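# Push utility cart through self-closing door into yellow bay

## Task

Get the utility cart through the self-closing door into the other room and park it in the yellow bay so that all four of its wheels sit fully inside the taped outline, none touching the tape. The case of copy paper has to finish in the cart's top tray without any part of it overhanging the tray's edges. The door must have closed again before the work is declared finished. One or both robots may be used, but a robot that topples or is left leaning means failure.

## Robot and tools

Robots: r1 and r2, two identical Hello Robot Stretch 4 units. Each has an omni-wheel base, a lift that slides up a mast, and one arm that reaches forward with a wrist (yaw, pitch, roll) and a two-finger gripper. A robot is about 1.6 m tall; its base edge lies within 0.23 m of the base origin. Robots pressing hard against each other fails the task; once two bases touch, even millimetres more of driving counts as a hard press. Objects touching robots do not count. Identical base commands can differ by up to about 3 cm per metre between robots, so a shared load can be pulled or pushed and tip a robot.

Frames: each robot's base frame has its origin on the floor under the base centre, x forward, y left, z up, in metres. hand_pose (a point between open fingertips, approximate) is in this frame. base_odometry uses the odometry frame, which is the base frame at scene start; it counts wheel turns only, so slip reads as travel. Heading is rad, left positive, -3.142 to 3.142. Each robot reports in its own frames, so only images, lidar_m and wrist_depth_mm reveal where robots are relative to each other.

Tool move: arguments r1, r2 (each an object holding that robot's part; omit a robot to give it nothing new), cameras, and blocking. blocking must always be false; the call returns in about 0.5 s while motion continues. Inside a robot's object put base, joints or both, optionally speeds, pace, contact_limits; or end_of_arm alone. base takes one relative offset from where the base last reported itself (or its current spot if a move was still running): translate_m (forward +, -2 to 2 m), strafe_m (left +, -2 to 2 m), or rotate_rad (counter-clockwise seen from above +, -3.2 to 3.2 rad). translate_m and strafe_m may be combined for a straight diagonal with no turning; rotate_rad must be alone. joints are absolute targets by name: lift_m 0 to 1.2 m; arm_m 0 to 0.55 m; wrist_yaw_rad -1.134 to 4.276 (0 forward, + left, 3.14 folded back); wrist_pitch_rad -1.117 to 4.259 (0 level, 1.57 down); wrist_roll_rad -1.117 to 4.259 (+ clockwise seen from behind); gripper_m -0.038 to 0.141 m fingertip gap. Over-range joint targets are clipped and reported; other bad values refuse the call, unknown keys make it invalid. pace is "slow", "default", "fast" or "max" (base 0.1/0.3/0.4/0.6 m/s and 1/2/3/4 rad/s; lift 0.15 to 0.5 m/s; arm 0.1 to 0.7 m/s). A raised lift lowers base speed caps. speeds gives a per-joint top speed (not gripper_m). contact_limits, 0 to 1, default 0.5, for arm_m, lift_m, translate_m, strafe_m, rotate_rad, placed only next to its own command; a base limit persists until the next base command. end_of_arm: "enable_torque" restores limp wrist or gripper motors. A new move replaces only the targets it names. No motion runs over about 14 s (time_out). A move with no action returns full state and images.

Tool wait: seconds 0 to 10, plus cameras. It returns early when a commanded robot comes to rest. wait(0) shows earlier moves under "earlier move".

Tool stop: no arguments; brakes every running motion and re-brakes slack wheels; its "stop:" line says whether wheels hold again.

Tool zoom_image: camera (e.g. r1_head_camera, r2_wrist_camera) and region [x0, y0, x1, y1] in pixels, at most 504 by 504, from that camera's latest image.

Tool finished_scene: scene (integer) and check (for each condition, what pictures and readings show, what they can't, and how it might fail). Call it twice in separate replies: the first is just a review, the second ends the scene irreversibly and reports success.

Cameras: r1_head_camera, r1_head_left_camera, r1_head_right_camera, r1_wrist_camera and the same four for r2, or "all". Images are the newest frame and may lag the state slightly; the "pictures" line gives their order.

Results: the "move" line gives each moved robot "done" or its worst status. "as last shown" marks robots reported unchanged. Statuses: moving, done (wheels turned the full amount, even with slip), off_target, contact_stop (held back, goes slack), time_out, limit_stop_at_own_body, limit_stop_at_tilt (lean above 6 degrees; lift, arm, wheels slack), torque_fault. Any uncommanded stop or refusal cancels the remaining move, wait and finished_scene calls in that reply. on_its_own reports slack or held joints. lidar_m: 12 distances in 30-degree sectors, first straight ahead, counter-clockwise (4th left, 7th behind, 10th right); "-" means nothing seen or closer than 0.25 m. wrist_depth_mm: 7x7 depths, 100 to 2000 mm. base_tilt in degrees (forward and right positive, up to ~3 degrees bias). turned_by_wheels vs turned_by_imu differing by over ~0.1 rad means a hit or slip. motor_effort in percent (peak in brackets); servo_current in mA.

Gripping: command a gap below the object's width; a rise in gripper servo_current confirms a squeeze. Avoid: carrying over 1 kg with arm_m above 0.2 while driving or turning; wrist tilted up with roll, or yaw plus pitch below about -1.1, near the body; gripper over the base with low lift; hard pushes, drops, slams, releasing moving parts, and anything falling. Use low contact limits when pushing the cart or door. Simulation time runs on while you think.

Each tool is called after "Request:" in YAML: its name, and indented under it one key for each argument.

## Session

Request:
move:
  blocking: false

Scene clock: 0.00 s.
r1.base_odometry: x=+0.000 y=+0.000 heading=+0.000
r1.turned_by_wheels: +0.000
r1.turned_by_imu: +0.000
r1.base_tilt: forward=-1.6 right=+1.3
r1.lidar_m: 0.96 1.73 2.02 2.40 3.92 1.59 0.85 0.76 0.78 0.89 0.77 0.77
r1.base_status: not commanded
r1.joint_positions: lift_m=+0.124 arm_m=+0.000 wrist_yaw_rad=+3.194 wrist_pitch_rad=+0.002 wrist_roll_rad=+0.000 gripper_m=+0.056
r1.joint_status: not commanded
r1.measured_speeds: translate_m=+0.000 strafe_m=+0.000 rotate_rad=+0.000 lift_m=+0.000 arm_m=+0.000 wrist_yaw_rad=+0.000 wrist_pitch_rad=+0.000 wrist_roll_rad=+0.000
r1.motor_effort: lift_m=+19 arm_m=-3 wheel_0=-1 wheel_1=+1 wheel_2=+0
r1.servo_current: wrist_yaw_rad=46 wrist_pitch_rad=39 wrist_roll_rad=33 gripper_m=39
r1.hand_pose: x=-0.1217 y=+0.0722 z=+0.3019 quat_wxyz=(-0.026, -0.001, +0.000, +1.000) (m; r1's base frame)
r1.wrist_depth_mm: - 135 - - - - - / - 135 135 - - - - / - 133 174 - - - - / 110 136 206 - - - - / 137 - - - - - - / - - 189 1098 196 1182 1138 / - 759 759 809 788 - 809
r2.base_odometry: x=+0.000 y=+0.000 heading=+0.000
r2.turned_by_wheels: +0.000
r2.turned_by_imu: +0.000
r2.base_tilt: forward=-0.7 right=+0.1
r2.lidar_m: 1.27 1.30 1.54 2.30 2.33 2.74 1.39 1.38 2.74 2.36 2.39 1.46
r2.base_status: not commanded
r2.joint_positions: lift_m=+0.200 arm_m=+0.000 wrist_yaw_rad=+3.211 wrist_pitch_rad=+0.001 wrist_roll_rad=+0.000 gripper_m=+0.056
r2.joint_status: not commanded
r2.measured_speeds: translate_m=+0.000 strafe_m=+0.000 rotate_rad=+0.000 lift_m=+0.000 arm_m=+0.000 wrist_yaw_rad=+0.000 wrist_pitch_rad=+0.000 wrist_roll_rad=+0.000
r2.motor_effort: lift_m=+18 arm_m=-4 wheel_0=-1 wheel_1=+1 wheel_2=+1
r2.servo_current: wrist_yaw_rad=46 wrist_pitch_rad=33 wrist_roll_rad=39 gripper_m=52
r2.hand_pose: x=-0.1228 y=+0.0671 z=+0.3779 quat_wxyz=(-0.035, -0.001, +0.000, +0.999) (m; r2's base frame)
r2.wrist_depth_mm: - - 137 - - - - / - - 137 - - - - / - 119 146 - - - - / - 141 175 - - - - / 215 - - - - - - / 204 1336 195 1281 191 1366 1205 / 200 244 946 112 - 904 904
pictures: r1_head_camera, r1_head_left_camera, r1_head_right_camera, r1_wrist_camera, r2_head_camera, r2_head_left_camera, r2_head_right_camera, r2_wrist_camera
Images, in order (width x height): r1_head_camera 420x560, r1_head_left_camera 420x672, r1_head_right_camera 420x672, r1_wrist_camera 616x392, r2_head_camera 420x560, r2_head_left_camera 420x672, r2_head_right_camera 420x672, r2_wrist_camera 616x392.

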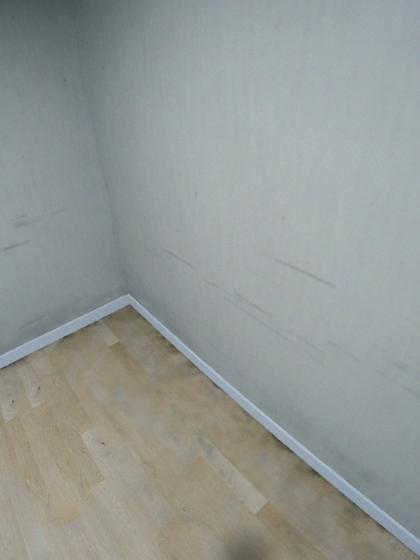

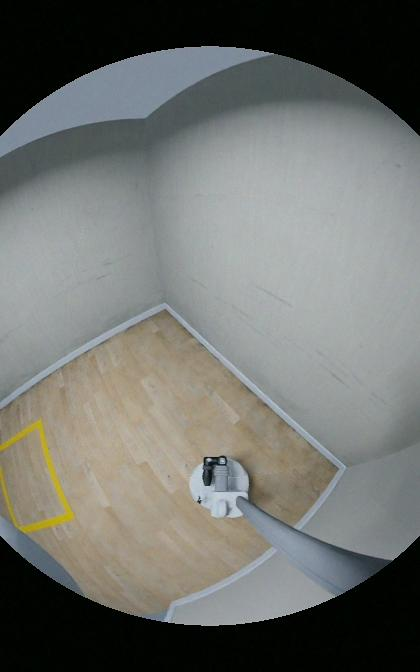

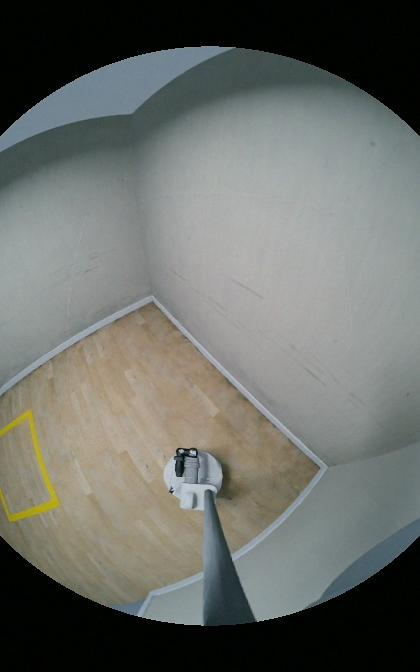

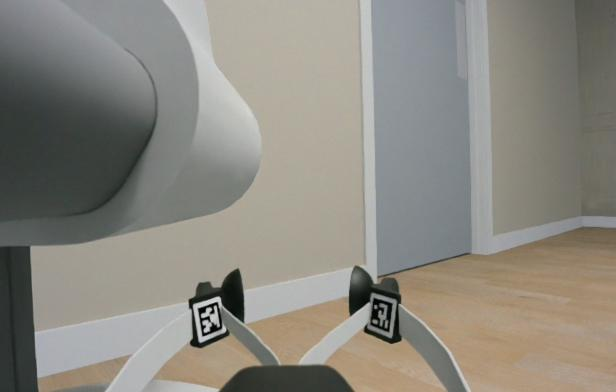

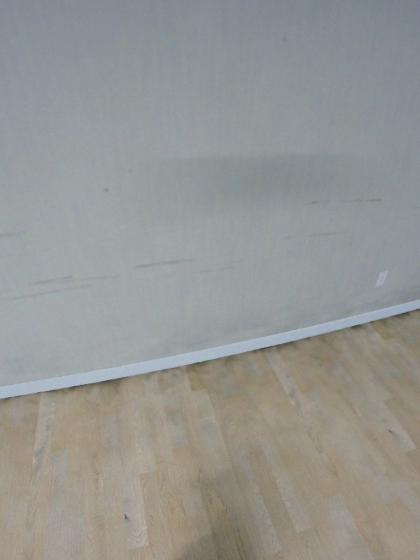

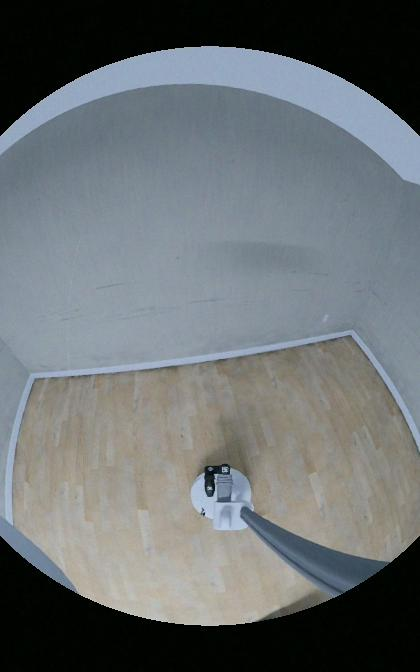

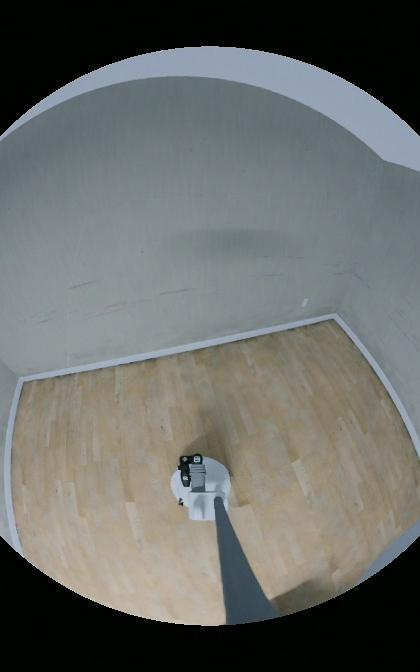

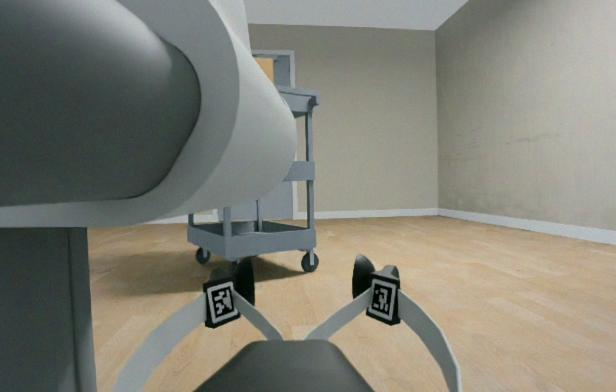

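Request:
move:
  blocking: false
  cameras: []
  r1: {"base": {"rotate_rad": 2.6}, "pace": "fast"}
  r2: {"base": {"rotate_rad": 3.14}, "pace": "fast"}

Request:
wait:
  seconds: 2
  cameras: []

Request:
wait:
  seconds: 2

Scene clock: 18.63 s.
move: r1 moving; r2 moving
r1.base_odometry: x=+0.000 y=+0.000 heading=+0.379
r1.turned_by_wheels: +0.379
r1.turned_by_imu: +0.380
r1.base_tilt: forward=-1.6 right=+1.3
r1.lidar_m: 1.35 2.02 2.21 3.47 2.05 0.95 0.77 0.74 0.85 0.79 0.71 0.87
r1.base_status: rotate_rad moving
r1.joint_positions: lift_m=+0.124 arm_m=+0.000 wrist_yaw_rad=+3.194 wrist_pitch_rad=+0.002 wrist_roll_rad=+0.000 gripper_m=+0.056
r1.joint_status: not commanded
r1.measured_speeds: translate_m=+0.001 strafe_m=-0.001 rotate_rad=+1.461 lift_m=+0.000 arm_m=+0.000 wrist_yaw_rad=+0.000 wrist_pitch_rad=+0.000 wrist_roll_rad=+0.000
r1.motor_effort: lift_m=+20(20) arm_m=-3(4) wheel_0=-11(11) wheel_1=-9(10) wheel_2=-8(9)
r1.servo_current: wrist_yaw_rad=52(52) wrist_pitch_rad=39(52) wrist_roll_rad=59(65) gripper_m=39(46)
r1.hand_pose: x=-0.1216 y=+0.0722 z=+0.3019 quat_wxyz=(-0.026, -0.001, +0.000, +1.000) (m; r1's base frame)
r1.wrist_depth_mm: - 135 - - - - - / - 135 135 - - - - / - 132 175 - - - - / 110 136 207 - - - - / 137 - - - - - - / - - 190 - 195 1118 1138 / - 159 759 809 788 - 809
r2.base_odometry: x=+0.000 y=+0.000 heading=+0.379
r2.turned_by_wheels: +0.379
r2.turned_by_imu: +0.368
r2.base_tilt: forward=-0.7 right=+0.0
r2.lidar_m: 1.27 1.42 2.21 2.29 2.54 1.52 1.40 2.99 2.40 2.36 1.63 1.30
r2.base_status: rotate_rad moving
r2.joint_positions: lift_m=+0.200 arm_m=+0.000 wrist_yaw_rad=+3.211 wrist_pitch_rad=+0.001 wrist_roll_rad=+0.000 gripper_m=+0.056
r2.joint_status: not commanded
r2.measured_speeds: translate_m=-0.001 strafe_m=+0.001 rotate_rad=+1.462 lift_m=+0.000 arm_m=+0.000 wrist_yaw_rad=+0.000 wrist_pitch_rad=+0.000 wrist_roll_rad=+0.000
r2.motor_effort: lift_m=+18(18) arm_m=-4(4) wheel_0=-7(10) wheel_1=-10(11) wheel_2=-13(13)
r2.servo_current: wrist_yaw_rad=46(52) wrist_pitch_rad=46(46) wrist_roll_rad=59(59) gripper_m=46(52)
r2.hand_pose: x=-0.1228 y=+0.0671 z=+0.3779 quat_wxyz=(-0.035, -0.001, +0.000, +0.999) (m; r2's base frame)
r2.wrist_depth_mm: - 114 137 - - - - / - 108 137 1756 1921 - - / - 120 147 1576 - - - / - 141 177 - - - - / 216 - - - - - - / 204 1308 196 1366 191 1397 1229 / 202 244 960 112 - 917 891
pictures: none
No camera images: "cameras" was empty.

Scene clock: 20.27 s.
earlier move: r1 done; r2 moving
r1.base_odometry: x=+0.000 y=+0.000 heading=+2.600
r1.turned_by_wheels: +2.221
r1.turned_by_imu: +2.233
r1.base_tilt: forward=-1.6 right=+1.3
r1.lidar_m: 1.66 0.87 0.75 0.74 0.86 0.78 0.75 0.94 1.66 2.05 2.38 3.93
r1.base_status: done
r1.joint_positions: lift_m=+0.124 arm_m=+0.000 wrist_yaw_rad=+3.194 wrist_pitch_rad=+0.002 wrist_roll_rad=+0.000 gripper_m=+0.056
r1.joint_status: not commanded
r1.measured_speeds: translate_m=+0.000 strafe_m=+0.000 rotate_rad=+0.000 lift_m=+0.000 arm_m=+0.000 wrist_yaw_rad=+0.000 wrist_pitch_rad=+0.000 wrist_roll_rad=+0.000
r1.motor_effort: lift_m=+20(20) arm_m=-4(4) wheel_0=+0(12) wheel_1=+0(10) wheel_2=+1(10)
r1.servo_current: wrist_yaw_rad=52(65) wrist_pitch_rad=33(52) wrist_roll_rad=52(65) gripper_m=39(46)
r1.hand_pose: x=-0.1216 y=+0.0722 z=+0.3019 quat_wxyz=(-0.026, -0.001, +0.000, +1.000) (m; r1's base frame)
r1.wrist_depth_mm: - 135 - - - - - / - 135 135 - - - - / - 132 174 - - - - / 110 136 206 - - - - / - - - - - - - / - - 190 - 195 - - / - 809 768 167 788 - 723
r2.base_odometry: x=+0.000 y=+0.000 heading=+3.139
r2.turned_by_wheels: +2.760
r2.turned_by_imu: +2.688
r2.base_tilt: forward=-0.7 right=+0.1
r2.lidar_m: 1.40 1.37 2.75 2.35 2.38 1.52 1.28 1.30 1.53 2.33 2.31 2.72
r2.base_status: rotate_rad moving
r2.joint_positions: lift_m=+0.200 arm_m=+0.000 wrist_yaw_rad=+3.211 wrist_pitch_rad=+0.001 wrist_roll_rad=+0.000 gripper_m=+0.056
r2.joint_status: not commanded
r2.measured_speeds: translate_m=+0.000 strafe_m=+0.000 rotate_rad=+0.000 lift_m=+0.000 arm_m=+0.000 wrist_yaw_rad=+0.000 wrist_pitch_rad=+0.000 wrist_roll_rad=+0.000
r2.motor_effort: lift_m=+18(18) arm_m=-4(4) wheel_0=-3(11) wheel_1=-1(12) wheel_2=-5(16)
r2.servo_current: wrist_yaw_rad=52(65) wrist_pitch_rad=39(46) wrist_roll_rad=33(59) gripper_m=46(59)
r2.hand_pose: x=-0.1228 y=+0.0671 z=+0.3779 quat_wxyz=(-0.035, -0.001, +0.000, +0.999) (m; r2's base frame)
r2.wrist_depth_mm: - - 137 - - - - / - 108 137 - - - - / - 120 147 234 - - - / - 141 163 - - - - / 216 - - - - - - / 203 1229 193 1229 192 1336 1229 / 202 246 946 112 - 904 891
wait: 1.63 of 2 s (r1 has come to rest)
pictures: none
No camera images: "cameras" was empty.

Scene clock: 20.47 s.
earlier move: r2 done
r1.base_odometry: x=+0.000 y=+0.000 heading=+2.600
r1.turned_by_wheels: +0.000
r1.turned_by_imu: +0.000
r1.base_tilt: forward=-1.6 right=+1.2
r1.lidar_m: 1.67 0.87 0.77 0.75 0.89 0.78 0.74 0.93 1.68 2.02 2.39 3.93
r1.base_status: done
r1.joint_positions: lift_m=+0.124 arm_m=+0.000 wrist_yaw_rad=+3.194 wrist_pitch_rad=+0.002 wrist_roll_rad=+0.000 gripper_m=+0.056
r1.joint_status: not commanded
r1.measured_speeds: translate_m=+0.000 strafe_m=+0.000 rotate_rad=+0.000 lift_m=+0.000 arm_m=+0.000 wrist_yaw_rad=+0.000 wrist_pitch_rad=+0.000 wrist_roll_rad=+0.000
r1.motor_effort: lift_m=+20(20) arm_m=-4(4) wheel_0=+0(12) wheel_1=+0(10) wheel_2=+1(10)
r1.servo_current: wrist_yaw_rad=33(65) wrist_pitch_rad=39(52) wrist_roll_rad=26(65) gripper_m=39(46)
r1.hand_pose: x=-0.1216 y=+0.0722 z=+0.3019 quat_wxyz=(-0.026, -0.001, +0.000, +1.000) (m; r1's base frame)
r1.wrist_depth_mm: - 135 - - - - - / - 135 135 - - - - / - 132 174 - - - - / 110 136 206 - - - - / - - - - - - - / - - 190 - 194 - - / - 809 759 167 788 - 715
r2.base_odometry: x=+0.000 y=+0.000 heading=+3.139
r2.turned_by_wheels: +0.000
r2.turned_by_imu: +0.000
r2.base_tilt: forward=-0.7 right=+0.1
r2.lidar_m: 1.40 1.39 2.75 2.36 2.40 1.50 1.28 1.28 1.51 2.32 2.32 2.72
r2.base_status: done
r2.joint_positions: lift_m=+0.200 arm_m=+0.000 wrist_yaw_rad=+3.211 wrist_pitch_rad=+0.001 wrist_roll_rad=+0.000 gripper_m=+0.056
r2.joint_status: not commanded
r2.measured_speeds: translate_m=+0.000 strafe_m=+0.000 rotate_rad=+0.000 lift_m=+0.000 arm_m=+0.000 wrist_yaw_rad=+0.000 wrist_pitch_rad=+0.000 wrist_roll_rad=+0.000
r2.motor_effort: lift_m=+18(18) arm_m=-4(5) wheel_0=-3(11) wheel_1=-3(12) wheel_2=-5(16)
r2.servo_current: wrist_yaw_rad=52(65) wrist_pitch_rad=39(46) wrist_roll_rad=39(59) gripper_m=46(59)
r2.hand_pose: x=-0.1228 y=+0.0671 z=+0.3779 quat_wxyz=(-0.035, -0.001, +0.000, +0.999) (m; r2's base frame)
r2.wrist_depth_mm: - - 138 - - - - / - 108 138 - - - - / - 120 147 235 - - - / - 141 164 - - - - / 216 - - - - - - / 203 1229 192 1205 192 1366 1229 / 202 246 960 112 - 904 878
wait: 0.20 of 2 s (r2 has come to rest)
pictures: r1_head_camera, r1_head_left_camera, r1_head_right_camera, r1_wrist_camera, r2_head_camera, r2_head_left_camera, r2_head_right_camera, r2_wrist_camera
Images, in order (width x height): r1_head_camera 420x560, r1_head_left_camera 420x672, r1_head_right_camera 420x672, r1_wrist_camera 616x392, r2_head_camera 420x560, r2_head_left_camera 420x672, r2_head_right_camera 420x672, r2_wrist_camera 616x392.

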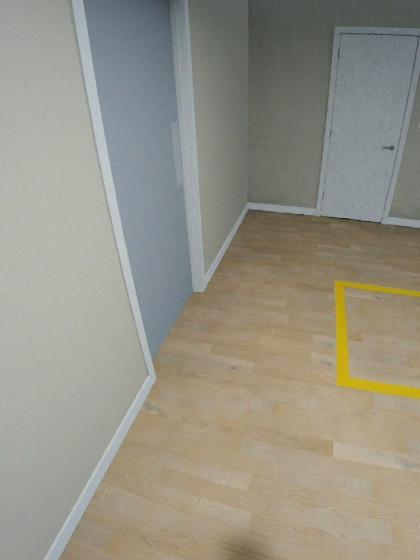

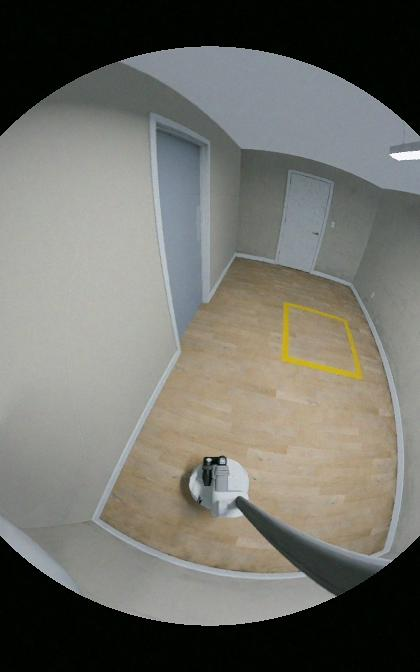

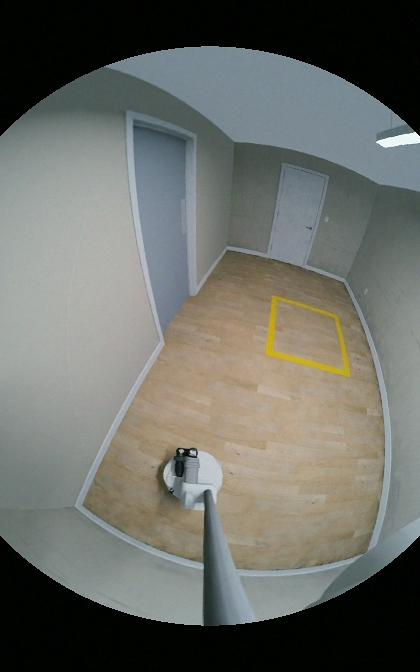

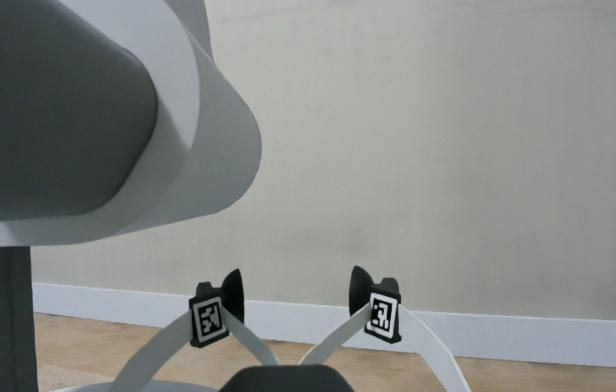

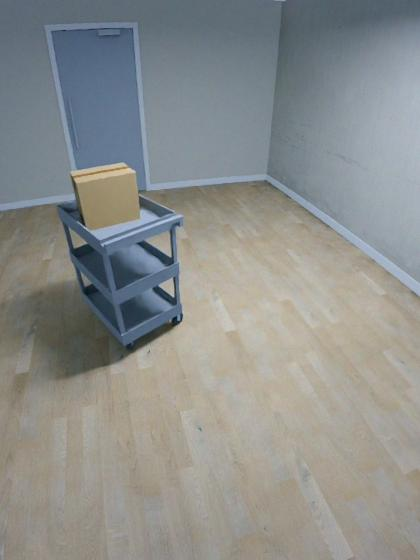

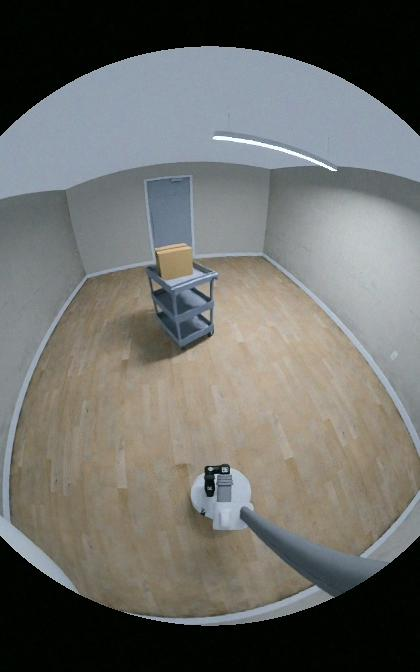

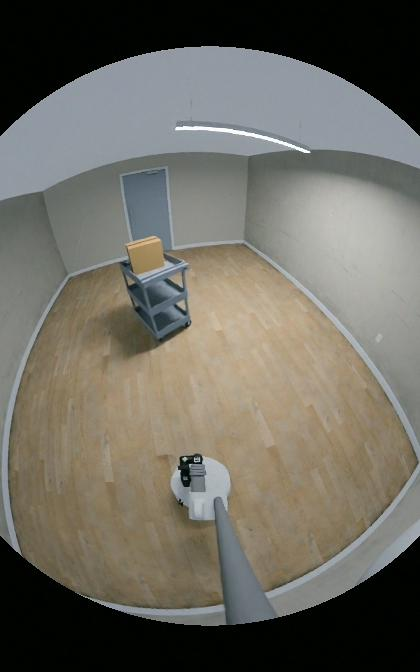

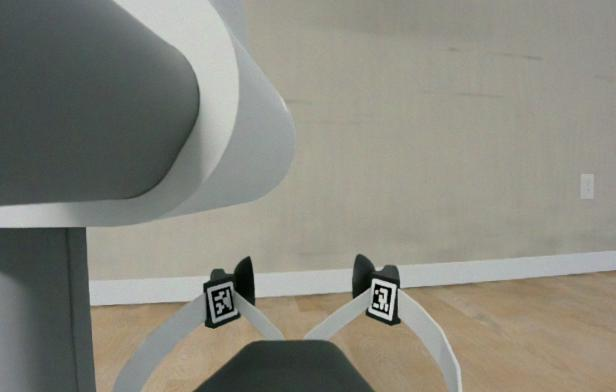

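Request:
zoom_image:
  camera: "r2_head_camera"
  region: [40, 140, 220, 360]

Request:
zoom_image:
  camera: "r1_head_camera"
  region: [60, 0, 260, 400]

Scaled by 2.291 from the camera's 420x560 image, which has a finer 1200x1600 frame.

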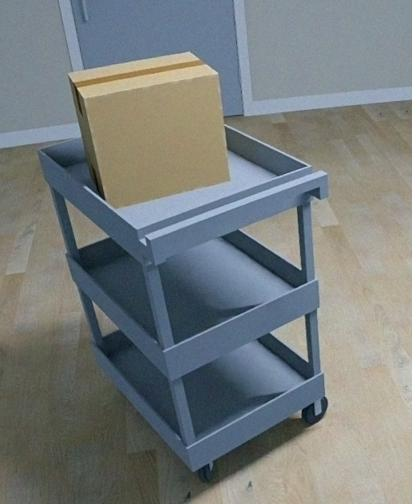

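Scaled by 1.260 from the camera's 420x560 image, which has a finer 600x800 frame.

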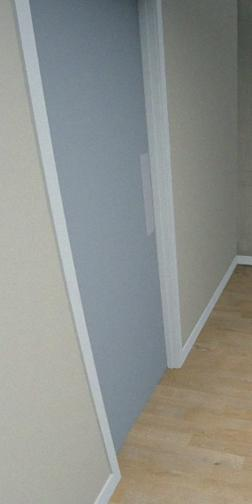

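Request:
move:
  blocking: false
  cameras: []
  r1: {"base": {"translate_m": 1.78, "strafe_m": -0.25}, "pace": "fast"}
  r2: {"base": {"rotate_rad": 0.726}, "joints": {"lift_m": 0.685, "wrist_yaw_rad": 0.0, "wrist_roll_rad": 1.57, "gripper_m": 0.14}, "pace": "fast"}

Request:
wait:
  seconds: 3
  cameras: []

Request:
wait:
  seconds: 4
  cameras: ["r1_head_camera", "r1_head_left_camera", "r1_wrist_camera", "r2_head_camera", "r2_wrist_camera"]

Scene clock: 140.97 s.
move: r1 moving; r2 moving
r1.base_odometry: x=-0.039 y=+0.032 heading=+2.600
r1.turned_by_wheels: +0.000
r1.turned_by_imu: +0.000
r1.base_tilt: forward=-1.6 right=+1.3
r1.lidar_m: 1.60 0.88 0.73 0.74 0.90 0.83 0.81 0.97 1.74 2.04 2.41 3.86
r1.base_status: translate_m moving; strafe_m moving
r1.joint_positions: lift_m=+0.124 arm_m=+0.000 wrist_yaw_rad=+3.194 wrist_pitch_rad=+0.002 wrist_roll_rad=+0.000 gripper_m=+0.056
r1.joint_status: not commanded
r1.measured_speeds: translate_m=+0.196 strafe_m=-0.027 rotate_rad=+0.003 lift_m=+0.000 arm_m=+0.000 wrist_yaw_rad=+0.000 wrist_pitch_rad=+0.000 wrist_roll_rad=+0.000
r1.motor_effort: lift_m=+20(20) arm_m=-4(4) wheel_0=+11(13) wheel_1=+6(6) wheel_2=-10(11)
r1.servo_current: wrist_yaw_rad=59(59) wrist_pitch_rad=39(46) wrist_roll_rad=46(52) gripper_m=39(46)
r1.hand_pose: x=-0.1216 y=+0.0722 z=+0.3019 quat_wxyz=(-0.026, -0.001, +0.000, +1.000) (m; r1's base frame)
r1.wrist_depth_mm: - 135 - - - - - / - 135 139 - - - - / - 132 162 - - - - / 109 135 206 - - - - / - - - - - - - / - 1118 190 - 194 - - / - 809 759 809 788 - 750
r2.base_odometry: x=+0.000 y=+0.000 heading=-2.765
r2.turned_by_wheels: +0.379
r2.turned_by_imu: +0.369
r2.base_tilt: forward=-0.7 right=+0.1
r2.lidar_m: 1.38 3.05 2.38 2.34 1.62 1.31 1.27 1.40 2.14 2.31 2.50 1.53
r2.base_status: rotate_rad moving
r2.joint_positions: lift_m=+0.263 arm_m=+0.000 wrist_yaw_rad=+2.599 wrist_pitch_rad=+0.001 wrist_roll_rad=+0.641 gripper_m=+0.075
r2.joint_status: lift_m moving; wrist_yaw_rad moving; wrist_roll_rad moving; gripper_m moving
r2.measured_speeds: translate_m=-0.001 strafe_m=+0.000 rotate_rad=+1.447 lift_m=+0.244 arm_m=+0.000 wrist_yaw_rad=-1.743 wrist_pitch_rad=+0.000 wrist_roll_rad=+1.820
r2.motor_effort: lift_m=+22(25) arm_m=-4(4) wheel_0=-10(11) wheel_1=-11(11) wheel_2=-12(13)
r2.servo_current: wrist_yaw_rad=91(156) wrist_pitch_rad=39(46) wrist_roll_rad=59(111) gripper_m=111(111)
r2.hand_pose: x=-0.0309 y=+0.2237 z=+0.4411 quat_wxyz=(+0.254, +0.084, +0.304, +0.914) (m; r2's base frame)
r2.wrist_depth_mm: - - - - - - - / - - - - - - - / - - - - - - 1756 / - - - - - 1661 1182 / - - - - 1576 1160 904 / 262 - 190 - 193 878 715 / - 128 - 112 878 707 609
pictures: none
No camera images: "cameras" was empty.

Scene clock: 182.73 s.
earlier move: r1 done; r2 done
r1.base_odometry: x=-1.397 y=+1.131 heading=+2.600
r1.turned_by_wheels: +0.000
r1.turned_by_imu: -0.001
r1.base_tilt: forward=-1.6 right=+1.2
r1.lidar_m: 1.03 0.57 0.55 0.58 0.69 1.07 2.55 2.61 2.27 2.29 2.48 2.17
r1.base_status: done
r1.joint_positions: lift_m=+0.124 arm_m=+0.000 wrist_yaw_rad=+3.194 wrist_pitch_rad=+0.002 wrist_roll_rad=+0.000 gripper_m=+0.056
r1.joint_status: not commanded
r1.measured_speeds: translate_m=+0.000 strafe_m=+0.000 rotate_rad=+0.000 lift_m=+0.000 arm_m=+0.000 wrist_yaw_rad=+0.000 wrist_pitch_rad=+0.000 wrist_roll_rad=+0.000
r1.motor_effort: lift_m=+19(20) arm_m=-4(4) wheel_0=+0(13) wheel_1=+1(8) wheel_2=+1(13)
r1.servo_current: wrist_yaw_rad=72(72) wrist_pitch_rad=52(52) wrist_roll_rad=26(72) gripper_m=46(46)
r1.hand_pose: x=-0.1216 y=+0.0722 z=+0.3019 quat_wxyz=(-0.026, -0.001, +0.000, +1.000) (m; r1's base frame)
r1.wrist_depth_mm: - 135 - - - - - / - 135 146 - - - - / - 132 174 - - - - / 110 136 223 - - - - / 137 - - - - - - / 1229 1229 196 1229 196 1160 1025 / - 809 759 809 798 - 809
r2.base_odometry: x=+0.000 y=+0.000 heading=-2.419
r2.turned_by_wheels: +0.346
r2.turned_by_imu: +0.339
r2.base_tilt: forward=-0.7 right=+0.0
r2.lidar_m: 3.59 2.49 2.34 1.94 1.37 1.27 1.33 1.75 2.30 2.39 3.13 1.35
r2.base_status: done
r2.joint_positions: lift_m=+0.685 arm_m=+0.000 wrist_yaw_rad=+0.003 wrist_pitch_rad=+0.001 wrist_roll_rad=+1.568 gripper_m=+0.140
r2.joint_status: all done
r2.measured_speeds: translate_m=+0.000 strafe_m=+0.000 rotate_rad=+0.000 lift_m=+0.000 arm_m=+0.000 wrist_yaw_rad=+0.000 wrist_pitch_rad=+0.000 wrist_roll_rad=+0.000
r2.motor_effort: lift_m=+21(25) arm_m=-4(5) wheel_0=-2(11) wheel_1=-2(11) wheel_2=-3(13)
r2.servo_current: wrist_yaw_rad=46(163) wrist_pitch_rad=46(46) wrist_roll_rad=52(111) gripper_m=52(117)
r2.hand_pose: x=+0.4596 y=-0.0866 z=+0.8626 quat_wxyz=(+0.708, +0.706, +0.001, +0.001) (m; r2's base frame)
r2.wrist_depth_mm: - - - 1336 1708 1708 1118 / - - - - - 1661 1205 / - - - - - 1808 1255 / - - - - - 1808 1255 / - - - - - 1708 1229 / - - - - - 1499 1229 / - - - 112 - 1921 1229
wait: 0.00 of 3 s (r1 and r2 have come to rest)
pictures: none
No camera images: "cameras" was empty.

Scene clock: 186.73 s.
r1.base_odometry: x=-1.397 y=+1.131 heading=+2.600
r1.turned_by_wheels: +0.000
r1.turned_by_imu: +0.000
r1.base_tilt: forward=-1.6 right=+1.3
r1.lidar_m: 1.06 0.58 0.57 0.55 0.69 1.09 2.53 2.63 2.26 2.29 2.46 2.17
r1.base_status: done
r1.joint_positions: lift_m=+0.124 arm_m=+0.000 wrist_yaw_rad=+3.194 wrist_pitch_rad=+0.002 wrist_roll_rad=+0.000 gripper_m=+0.056
r1.joint_status: not commanded
r1.measured_speeds: translate_m=+0.000 strafe_m=+0.000 rotate_rad=+0.000 lift_m=+0.000 arm_m=+0.000 wrist_yaw_rad=+0.000 wrist_pitch_rad=+0.000 wrist_roll_rad=+0.000
r1.motor_effort: lift_m=+20(20) arm_m=-4(4) wheel_0=+0(13) wheel_1=+1(8) wheel_2=+1(13)
r1.servo_current: wrist_yaw_rad=26(72) wrist_pitch_rad=39(52) wrist_roll_rad=46(72) gripper_m=39(46)
r1.hand_pose: x=-0.1216 y=+0.0722 z=+0.3019 quat_wxyz=(-0.026, -0.001, +0.000, +1.000) (m; r1's base frame)
r1.wrist_depth_mm: - 135 - - - - - / - 135 146 - - - - / - 132 175 - - - - / 110 136 223 - - - - / 137 - - - - - - / 1205 1255 197 1205 196 1138 1042 / - 809 759 798 798 - 809
r2.base_odometry: x=+0.000 y=+0.000 heading=-2.419
r2.turned_by_wheels: +0.000
r2.turned_by_imu: +0.001
r2.base_tilt: forward=-0.6 right=+0.1
r2.lidar_m: 3.58 2.48 2.35 1.95 1.38 1.27 1.31 1.76 2.29 2.39 3.15 1.38
r2.base_status: done
r2.joint_positions: lift_m=+0.685 arm_m=+0.000 wrist_yaw_rad=+0.003 wrist_pitch_rad=+0.001 wrist_roll_rad=+1.568 gripper_m=+0.140
r2.joint_status: all done
r2.measured_speeds: translate_m=+0.000 strafe_m=+0.000 rotate_rad=+0.000 lift_m=+0.000 arm_m=+0.000 wrist_yaw_rad=+0.000 wrist_pitch_rad=+0.000 wrist_roll_rad=+0.000
r2.motor_effort: lift_m=+21(25) arm_m=-4(5) wheel_0=-2(11) wheel_1=-2(11) wheel_2=-3(13)
r2.servo_current: wrist_yaw_rad=39(163) wrist_pitch_rad=39(46) wrist_roll_rad=46(111) gripper_m=52(117)
r2.hand_pose: x=+0.4596 y=-0.0866 z=+0.8626 quat_wxyz=(+0.708, +0.706, +0.001, +0.001) (m; r2's base frame)
r2.wrist_depth_mm: - - - 1308 1708 1708 1138 / - - - - - 1661 1205 / - - - - - 1808 1255 / - - - - - 1863 1229 / - - - - - 1708 1255 / - - - - - 1464 1229 / - - - 112 - 1921 1205
wait: 4.00 s; at rest by 0.27 s
pictures: r1_head_camera, r1_head_left_camera, r1_wrist_camera, r2_head_camera, r2_wrist_camera
Images, in order (width x height): r1_head_camera 420x560, r1_head_left_camera 420x672, r1_wrist_camera 616x392, r2_head_camera 420x560, r2_wrist_camera 616x392.

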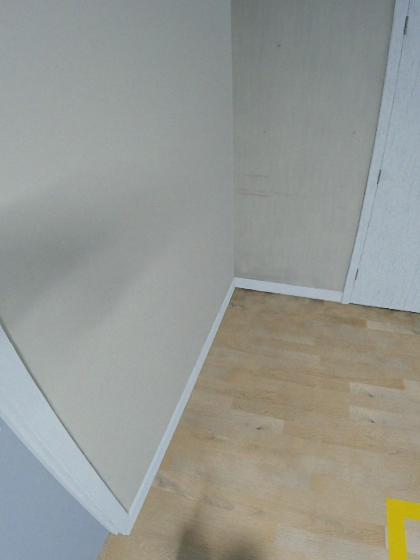

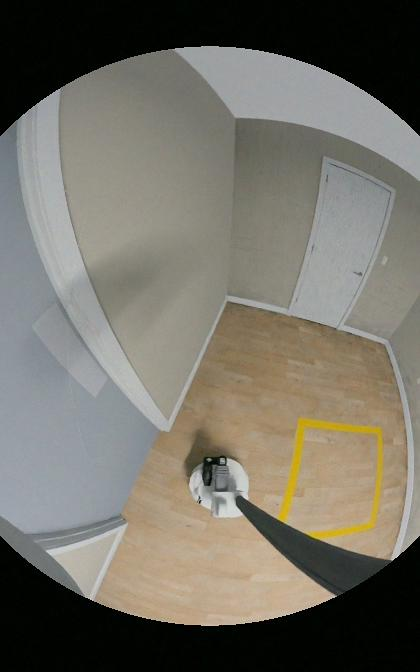

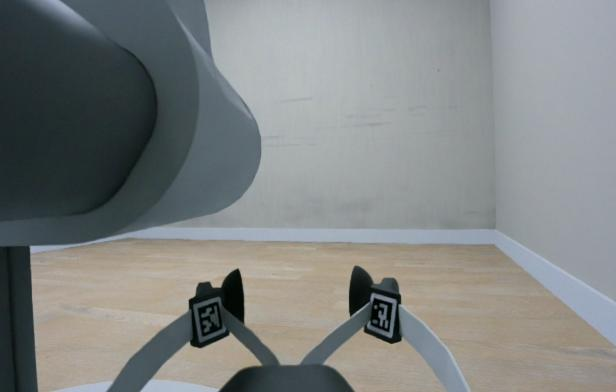

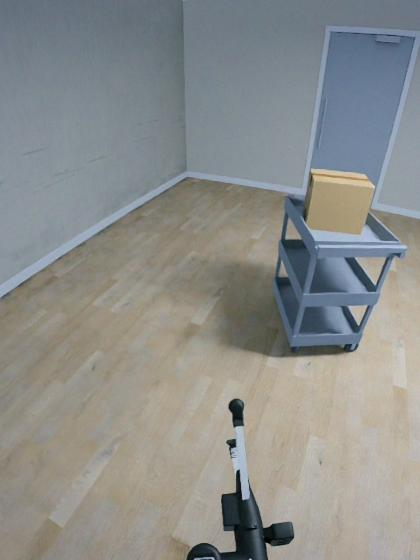

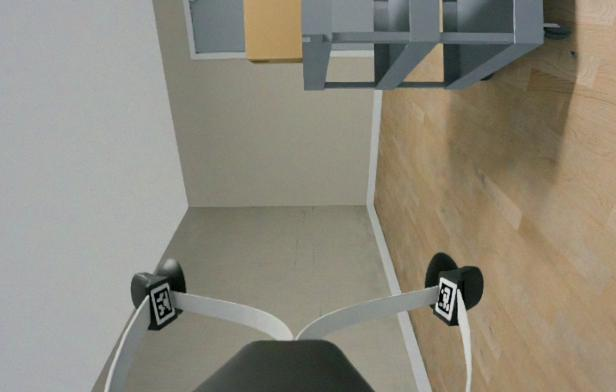

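Request:
zoom_image:
  camera: "r2_head_camera"
  region: [260, 150, 420, 360]

Scaled by 2.400 from the camera's 420x560 image, which has a finer 1200x1600 frame.

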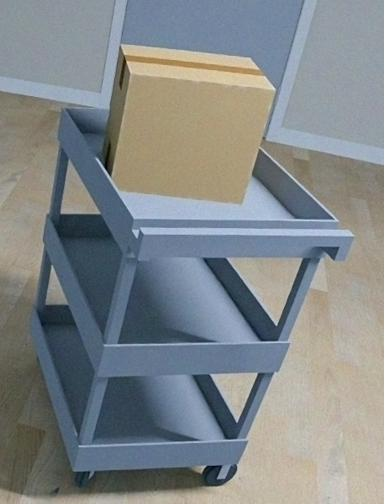

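Request:
move:
  blocking: false
  cameras: []
  r1: {"base": {"rotate_rad": 1.30}, "pace": "fast"}
  r2: {"base": {"translate_m": 0.45, "strafe_m": -0.68}, "pace": "fast"}

Request:
wait:
  seconds: 2
  cameras: []

Request:
wait:
  seconds: 2.5
  cameras: ["r1_head_camera", "r1_head_right_camera", "r2_head_camera", "r2_wrist_camera"]

Scene clock: 240.57 s.
move: r1 moving; r2 moving
r1.base_odometry: x=-1.397 y=+1.131 heading=+2.979
r1.turned_by_wheels: +0.379
r1.turned_by_imu: +0.380
r1.base_tilt: forward=-1.6 right=+1.3
r1.lidar_m: 0.66 0.58 0.57 0.63 0.85 2.53 2.80 2.30 2.27 2.48 2.17 1.44
r1.base_status: rotate_rad moving
r1.joint_positions: lift_m=+0.124 arm_m=+0.000 wrist_yaw_rad=+3.194 wrist_pitch_rad=+0.002 wrist_roll_rad=+0.000 gripper_m=+0.056
r1.joint_status: not commanded
r1.measured_speeds: translate_m=+0.000 strafe_m=+0.000 rotate_rad=+1.463 lift_m=+0.000 arm_m=+0.000 wrist_yaw_rad=+0.000 wrist_pitch_rad=+0.000 wrist_roll_rad=+0.000
r1.motor_effort: lift_m=+19(20) arm_m=-4(4) wheel_0=-8(10) wheel_1=-8(9) wheel_2=-8(9)
r1.servo_current: wrist_yaw_rad=46(65) wrist_pitch_rad=39(46) wrist_roll_rad=39(52) gripper_m=39(46)
r1.hand_pose: x=-0.1216 y=+0.0722 z=+0.3019 quat_wxyz=(-0.026, -0.001, +0.000, +1.000) (m; r1's base frame)
r1.wrist_depth_mm: - 135 - - - - - / - 135 146 - - - - / - 132 175 - - - - / 110 136 223 - - - - / 137 - - - - - - / 1205 1229 196 1205 195 1182 1118 / - 759 759 798 788 - 798
r2.base_odometry: x=-0.046 y=+0.012 heading=-2.419
r2.turned_by_wheels: -0.001
r2.turned_by_imu: +0.000
r2.base_tilt: forward=-0.7 right=+0.0
r2.lidar_m: 3.65 2.50 2.36 2.04 1.41 1.32 1.37 1.79 2.28 2.36 3.15 1.33
r2.base_status: translate_m moving; strafe_m moving
r2.joint_positions: lift_m=+0.685 arm_m=+0.000 wrist_yaw_rad=+0.003 wrist_pitch_rad=+0.001 wrist_roll_rad=+1.568 gripper_m=+0.140
r2.joint_status: not commanded
r2.measured_speeds: translate_m=+0.104 strafe_m=-0.153 rotate_rad=+0.004 lift_m=+0.000 arm_m=+0.000 wrist_yaw_rad=+0.000 wrist_pitch_rad=+0.000 wrist_roll_rad=+0.000
r2.motor_effort: lift_m=+21(21) arm_m=-4(5) wheel_0=+12(15) wheel_1=-9(11) wheel_2=-10(13)
r2.servo_current: wrist_yaw_rad=39(52) wrist_pitch_rad=33(46) wrist_roll_rad=46(52) gripper_m=52(52)
r2.hand_pose: x=+0.4596 y=-0.0866 z=+0.8626 quat_wxyz=(+0.708, +0.706, +0.001, +0.001) (m; r2's base frame)
r2.wrist_depth_mm: - - - 1336 1708 1078 1078 / - - - - - 1661 1205 / - - - - - 1756 1255 / - - - - - 1808 1255 / - - - - - 1756 1229 / - - - - - 1537 1255 / - - - 112 - 1983 1229
pictures: none
No camera images: "cameras" was empty.

Scene clock: 241.67 s.
earlier move: r1 done; r2 moving
r1.base_odometry: x=-1.397 y=+1.131 heading=-2.383
r1.turned_by_wheels: +0.921
r1.turned_by_imu: +0.926
r1.base_tilt: forward=-1.6 right=+1.3
r1.lidar_m: 0.58 0.58 0.82 2.07 2.65 2.36 2.24 2.34 2.27 2.12 0.72 0.55
r1.base_status: done
r1.joint_positions: lift_m=+0.124 arm_m=+0.000 wrist_yaw_rad=+3.194 wrist_pitch_rad=+0.002 wrist_roll_rad=+0.000 gripper_m=+0.056
r1.joint_status: not commanded
r1.measured_speeds: translate_m=+0.000 strafe_m=+0.000 rotate_rad=+0.000 lift_m=+0.000 arm_m=+0.000 wrist_yaw_rad=+0.000 wrist_pitch_rad=+0.000 wrist_roll_rad=+0.000
r1.motor_effort: lift_m=+19(20) arm_m=-4(4) wheel_0=-1(10) wheel_1=+1(10) wheel_2=-2(10)
r1.servo_current: wrist_yaw_rad=39(65) wrist_pitch_rad=39(52) wrist_roll_rad=65(65) gripper_m=46(46)
r1.hand_pose: x=-0.1216 y=+0.0722 z=+0.3019 quat_wxyz=(-0.026, -0.001, +0.000, +1.000) (m; r1's base frame)
r1.wrist_depth_mm: - 135 - - - - - / - 135 146 - - - - / - 132 174 - - - - / 110 136 222 - - - - / 137 - - - - - - / - 1229 197 1205 195 1160 1118 / - 809 768 798 788 - 798
r2.base_odometry: x=-0.416 y=+0.112 heading=-2.419
r2.turned_by_wheels: +0.000
r2.turned_by_imu: +0.001
r2.base_tilt: forward=-0.7 right=+0.0
r2.lidar_m: 1.03 2.75 2.56 2.52 1.75 1.67 1.72 2.24 2.09 2.17 2.87 1.05
r2.base_status: translate_m moving; strafe_m moving
r2.joint_positions: lift_m=+0.685 arm_m=+0.000 wrist_yaw_rad=+0.003 wrist_pitch_rad=+0.001 wrist_roll_rad=+1.568 gripper_m=+0.140
r2.joint_status: not commanded
r2.measured_speeds: translate_m=+0.222 strafe_m=-0.333 rotate_rad=-0.003 lift_m=+0.000 arm_m=+0.000 wrist_yaw_rad=+0.000 wrist_pitch_rad=+0.000 wrist_roll_rad=+0.000
r2.motor_effort: lift_m=+21(21) arm_m=-4(5) wheel_0=+9(16) wheel_1=-6(11) wheel_2=-8(13)
r2.servo_current: wrist_yaw_rad=33(59) wrist_pitch_rad=39(46) wrist_roll_rad=52(65) gripper_m=52(59)
r2.hand_pose: x=+0.4596 y=-0.0866 z=+0.8627 quat_wxyz=(+0.708, +0.706, +0.001, +0.001) (m; r2's base frame)
r2.wrist_depth_mm: - - - 1078 - 866 866 / - - - 1078 - 854 854 / - - - 1138 - 866 891 / - - - - - 1808 1255 / - - - - - 1708 1229 / - - - - - 1499 1229 / - - - 112 - - 1229
wait: 1.10 of 2 s (r1 has come to rest)
pictures: none
No camera images: "cameras" was empty.

Scene clock: 243.43 s.
earlier move: r2 done
r1.base_odometry: x=-1.397 y=+1.131 heading=-2.383
r1.turned_by_wheels: +0.000
r1.turned_by_imu: +0.000
r1.base_tilt: forward=-1.6 right=+1.2
r1.lidar_m: 0.57 0.57 0.80 2.05 2.65 2.35 2.25 2.35 2.25 2.09 0.72 0.58
r1.base_status: done
r1.joint_positions: lift_m=+0.124 arm_m=+0.000 wrist_yaw_rad=+3.194 wrist_pitch_rad=+0.002 wrist_roll_rad=+0.000 gripper_m=+0.056
r1.joint_status: not commanded
r1.measured_speeds: translate_m=+0.000 strafe_m=+0.000 rotate_rad=+0.000 lift_m=+0.000 arm_m=+0.000 wrist_yaw_rad=+0.000 wrist_pitch_rad=+0.000 wrist_roll_rad=+0.000
r1.motor_effort: lift_m=+20(20) arm_m=-4(4) wheel_0=-1(10) wheel_1=+1(10) wheel_2=-2(10)
r1.servo_current: wrist_yaw_rad=59(65) wrist_pitch_rad=39(52) wrist_roll_rad=39(72) gripper_m=39(52)
r1.hand_pose: x=-0.1216 y=+0.0722 z=+0.3019 quat_wxyz=(-0.026, -0.001, +0.000, +1.000) (m; r1's base frame)
r1.wrist_depth_mm: - 135 - - - - - / - 135 145 - - - - / - 132 174 - - - - / 110 136 221 - - - - / 137 - - - - - - / - 1229 197 1205 195 1182 1118 / - 820 759 809 788 - 798
r2.base_odometry: x=-0.787 y=+0.213 heading=-2.419
r2.turned_by_wheels: +0.000
r2.turned_by_imu: +0.001
r2.base_tilt: forward=-0.7 right=+0.1
r2.lidar_m: 0.78 2.96 2.73 2.83 2.09 2.00 2.06 2.01 1.91 1.98 2.60 0.81
r2.base_status: done
r2.joint_positions: lift_m=+0.685 arm_m=+0.000 wrist_yaw_rad=+0.003 wrist_pitch_rad=+0.001 wrist_roll_rad=+1.568 gripper_m=+0.140
r2.joint_status: not commanded
r2.measured_speeds: translate_m=+0.000 strafe_m=+0.000 rotate_rad=+0.000 lift_m=+0.000 arm_m=+0.000 wrist_yaw_rad=+0.000 wrist_pitch_rad=+0.000 wrist_roll_rad=+0.000
r2.motor_effort: lift_m=+21(21) arm_m=-4(5) wheel_0=+1(16) wheel_1=-1(11) wheel_2=-4(13)
r2.servo_current: wrist_yaw_rad=46(72) wrist_pitch_rad=39(46) wrist_roll_rad=33(65) gripper_m=52(59)
r2.hand_pose: x=+0.4596 y=-0.0866 z=+0.8627 quat_wxyz=(+0.708, +0.706, +0.001, +0.001) (m; r2's base frame)
r2.wrist_depth_mm: - - - - - 1756 1205 / - - - - - 654 1160 / - - - 854 - - - / - - 878 866 - - - / - - 904 904 - 647 - / - - - 597 - 647 1229 / - - - 112 - 1921 1205
wait: 1.77 of 2.5 s (r2 has come to rest)
pictures: r1_head_camera, r1_head_right_camera, r2_head_camera, r2_wrist_camera
Images, in order (width x height): r1_head_camera 420x560, r1_head_right_camera 420x672, r2_head_camera 420x560, r2_wrist_camera 616x392.

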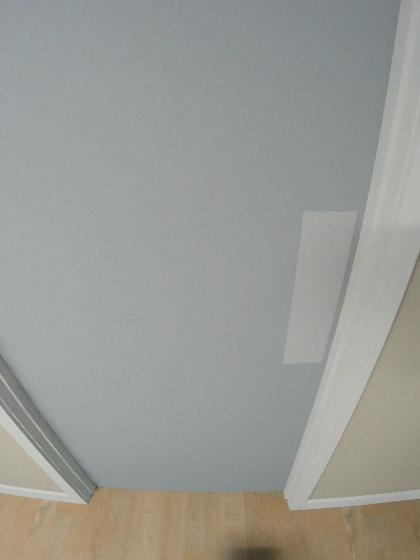

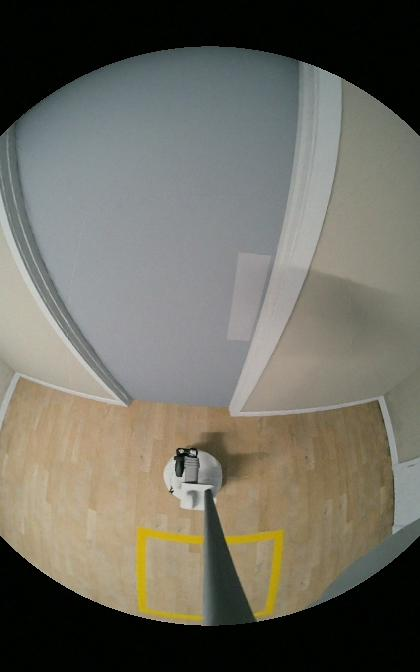

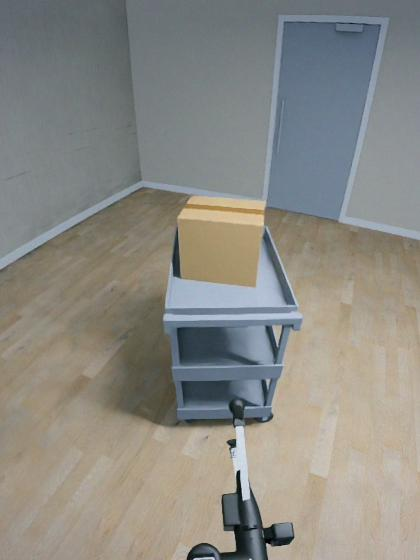

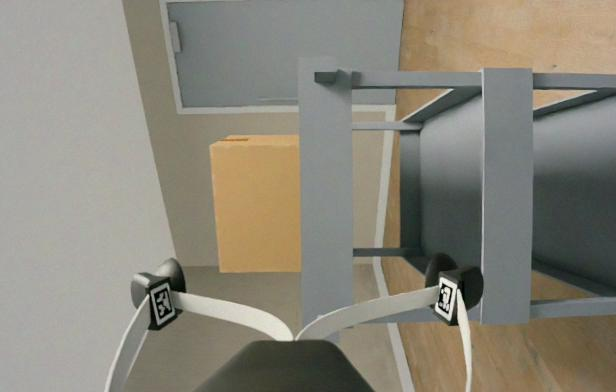

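Request:
zoom_image:
  camera: "r2_head_camera"
  region: [100, 0, 420, 300]

Request:
zoom_image:
  camera: "r1_head_camera"
  region: [0, 340, 420, 560]

Scaled by 1.575 from the camera's 420x560 image, which has a finer 1200x1600 frame.

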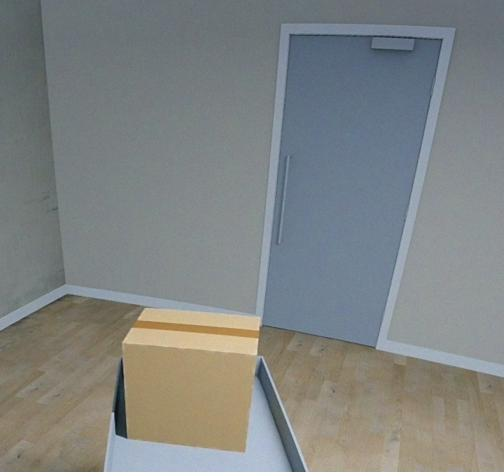

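Scaled by 1.200 from the camera's 420x560 image, which has a finer 600x800 frame.

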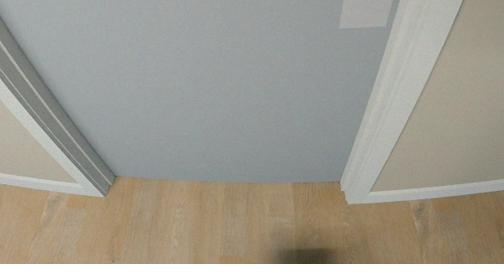

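Request:
move:
  blocking: false
  cameras: []
  r1: {"base": {"translate_m": 0.28, "strafe_m": -0.05}, "pace": "default"}
  r2: {"base": {"rotate_rad": -0.07}, "pace": "default"}

Request:
wait:
  seconds: 2
  cameras: ["r1_head_camera", "r2_head_camera", "r2_wrist_camera"]

Scene clock: 362.83 s.
move: r1 moving; r2 moving
r1.base_odometry: x=-1.423 y=+1.114 heading=-2.383
r1.turned_by_wheels: +0.000
r1.turned_by_imu: +0.000
r1.base_tilt: forward=-1.6 right=+1.3
r1.lidar_m: 0.52 0.57 0.77 1.93 2.66 2.37 2.29 2.40 2.26 1.99 0.71 0.54
r1.base_status: translate_m moving; strafe_m moving
r1.joint_positions: lift_m=+0.124 arm_m=+0.000 wrist_yaw_rad=+3.194 wrist_pitch_rad=+0.002 wrist_roll_rad=+0.000 gripper_m=+0.056
r1.joint_status: not commanded
r1.measured_speeds: translate_m=+0.122 strafe_m=-0.023 rotate_rad=+0.000 lift_m=+0.000 arm_m=+0.000 wrist_yaw_rad=+0.000 wrist_pitch_rad=+0.000 wrist_roll_rad=+0.000
r1.motor_effort: lift_m=+20(20) arm_m=-4(4) wheel_0=+7(9) wheel_1=+3(6) wheel_2=-9(10)
r1.servo_current: wrist_yaw_rad=46(72) wrist_pitch_rad=46(52) wrist_roll_rad=46(52) gripper_m=46(46)
r1.hand_pose: x=-0.1216 y=+0.0722 z=+0.3019 quat_wxyz=(-0.026, -0.001, +0.000, +1.000) (m; r1's base frame)
r1.wrist_depth_mm: - 135 - - - - - / - 135 146 - - - - / - 132 174 - - - - / 110 136 223 - - - - / 137 - - - - - - / - 1229 196 1205 196 1160 1118 / - 809 291 798 798 - 798
r2.base_odometry: x=-0.787 y=+0.213 heading=-2.488
r2.turned_by_wheels: -0.069
r2.turned_by_imu: -0.067
r2.base_tilt: forward=-0.7 right=+0.0
r2.lidar_m: 0.78 3.00 2.73 2.81 2.16 1.97 2.03 2.11 1.91 1.94 2.48 0.82
r2.base_status: rotate_rad moving
r2.joint_positions: lift_m=+0.685 arm_m=+0.000 wrist_yaw_rad=+0.003 wrist_pitch_rad=+0.001 wrist_roll_rad=+1.568 gripper_m=+0.140
r2.joint_status: not commanded
r2.measured_speeds: translate_m=+0.000 strafe_m=+0.000 rotate_rad=+0.000 lift_m=+0.000 arm_m=+0.000 wrist_yaw_rad=+0.000 wrist_pitch_rad=+0.000 wrist_roll_rad=+0.000
r2.motor_effort: lift_m=+20(21) arm_m=-5(5) wheel_0=+6(8) wheel_1=+4(8) wheel_2=+4(7)
r2.servo_current: wrist_yaw_rad=46(52) wrist_pitch_rad=39(46) wrist_roll_rad=46(59) gripper_m=46(59)
r2.hand_pose: x=+0.4596 y=-0.0867 z=+0.8627 quat_wxyz=(+0.708, +0.706, +0.001, +0.001) (m; r2's base frame)
r2.wrist_depth_mm: - - - - - 1756 1205 / - - - - - 1756 1229 / - - - - - 661 - / - - 960 866 - 654 - / - - 904 891 - 654 - / - - 917 591 - 654 1255 / - - - 112 - 1708 1160
pictures: none
No camera images: "cameras" was empty.

Scene clock: 363.07 s.
earlier move: r1 moving; r2 done
r1.base_odometry: x=-1.454 y=+1.094 heading=-2.383
r1.turned_by_wheels: +0.000
r1.turned_by_imu: +0.000
r1.base_tilt: forward=-1.6 right=+1.3
r1.lidar_m: 0.50 0.54 0.77 1.83 2.67 2.42 2.33 2.47 2.26 1.88 0.63 0.52
r1.base_status: translate_m moving; strafe_m moving
r1.joint_positions: lift_m=+0.124 arm_m=+0.000 wrist_yaw_rad=+3.194 wrist_pitch_rad=+0.002 wrist_roll_rad=+0.000 gripper_m=+0.056
r1.joint_status: not commanded
r1.measured_speeds: translate_m=+0.179 strafe_m=-0.032 rotate_rad=-0.004 lift_m=+0.000 arm_m=+0.000 wrist_yaw_rad=+0.000 wrist_pitch_rad=+0.000 wrist_roll_rad=+0.000
r1.motor_effort: lift_m=+20(20) arm_m=-4(4) wheel_0=+8(11) wheel_1=+5(6) wheel_2=-8(10)
r1.servo_current: wrist_yaw_rad=39(72) wrist_pitch_rad=39(52) wrist_roll_rad=39(52) gripper_m=39(46)
r1.hand_pose: x=-0.1216 y=+0.0722 z=+0.3019 quat_wxyz=(-0.026, -0.001, +0.000, +1.000) (m; r1's base frame)
r1.wrist_depth_mm: - 135 - - - - - / - 135 145 - - - - / - 132 174 - - - - / 110 136 222 - - - - / 137 - - - - - - / - 1229 196 1205 196 1160 1118 / - 878 186 156 - - 809
r2.base_odometry: x=-0.787 y=+0.213 heading=-2.488
r2.turned_by_wheels: +0.000
r2.turned_by_imu: +0.000
r2.base_tilt: forward=-0.7 right=+0.1
r2.lidar_m: 0.78 3.02 2.73 2.81 2.17 1.98 2.03 2.09 1.91 1.94 2.45 0.84
r2.base_status: done
r2.joint_positions: lift_m=+0.685 arm_m=+0.000 wrist_yaw_rad=+0.003 wrist_pitch_rad=+0.001 wrist_roll_rad=+1.568 gripper_m=+0.140
r2.joint_status: not commanded
r2.measured_speeds: translate_m=+0.000 strafe_m=+0.000 rotate_rad=+0.000 lift_m=+0.000 arm_m=+0.000 wrist_yaw_rad=+0.000 wrist_pitch_rad=+0.000 wrist_roll_rad=+0.000
r2.motor_effort: lift_m=+20(21) arm_m=-4(5) wheel_0=+4(8) wheel_1=+4(8) wheel_2=+4(7)
r2.servo_current: wrist_yaw_rad=39(52) wrist_pitch_rad=46(46) wrist_roll_rad=39(59) gripper_m=46(59)
r2.hand_pose: x=+0.4596 y=-0.0867 z=+0.8627 quat_wxyz=(+0.708, +0.706, +0.001, +0.001) (m; r2's base frame)
r2.wrist_depth_mm: - - - - - 1808 1229 / - - - - - 1808 1205 / - - - - - 661 - / - - 960 878 - 654 - / - - 904 878 - 661 - / - - 904 591 - 647 1229 / - - - 112 - 1756 1138
wait: 0.23 of 2 s (r2 has come to rest)
pictures: r1_head_camera, r2_head_camera, r2_wrist_camera
Images, in order (width x height): r1_head_camera 420x560, r2_head_camera 420x560, r2_wrist_camera 616x392.

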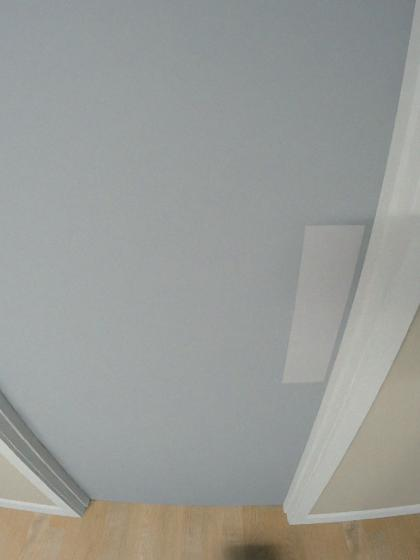

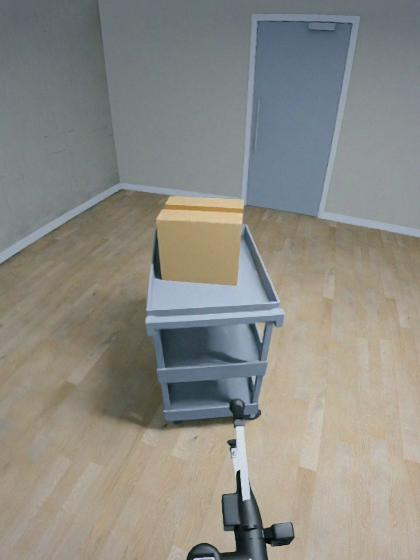

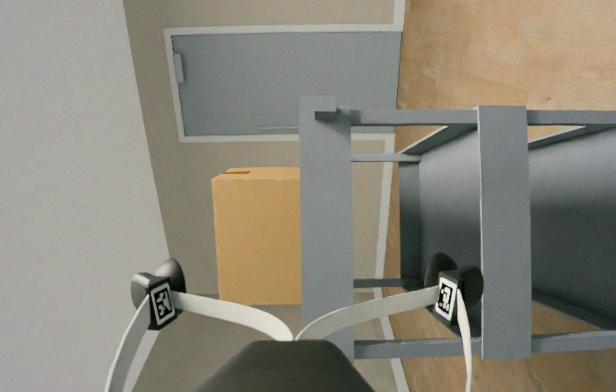

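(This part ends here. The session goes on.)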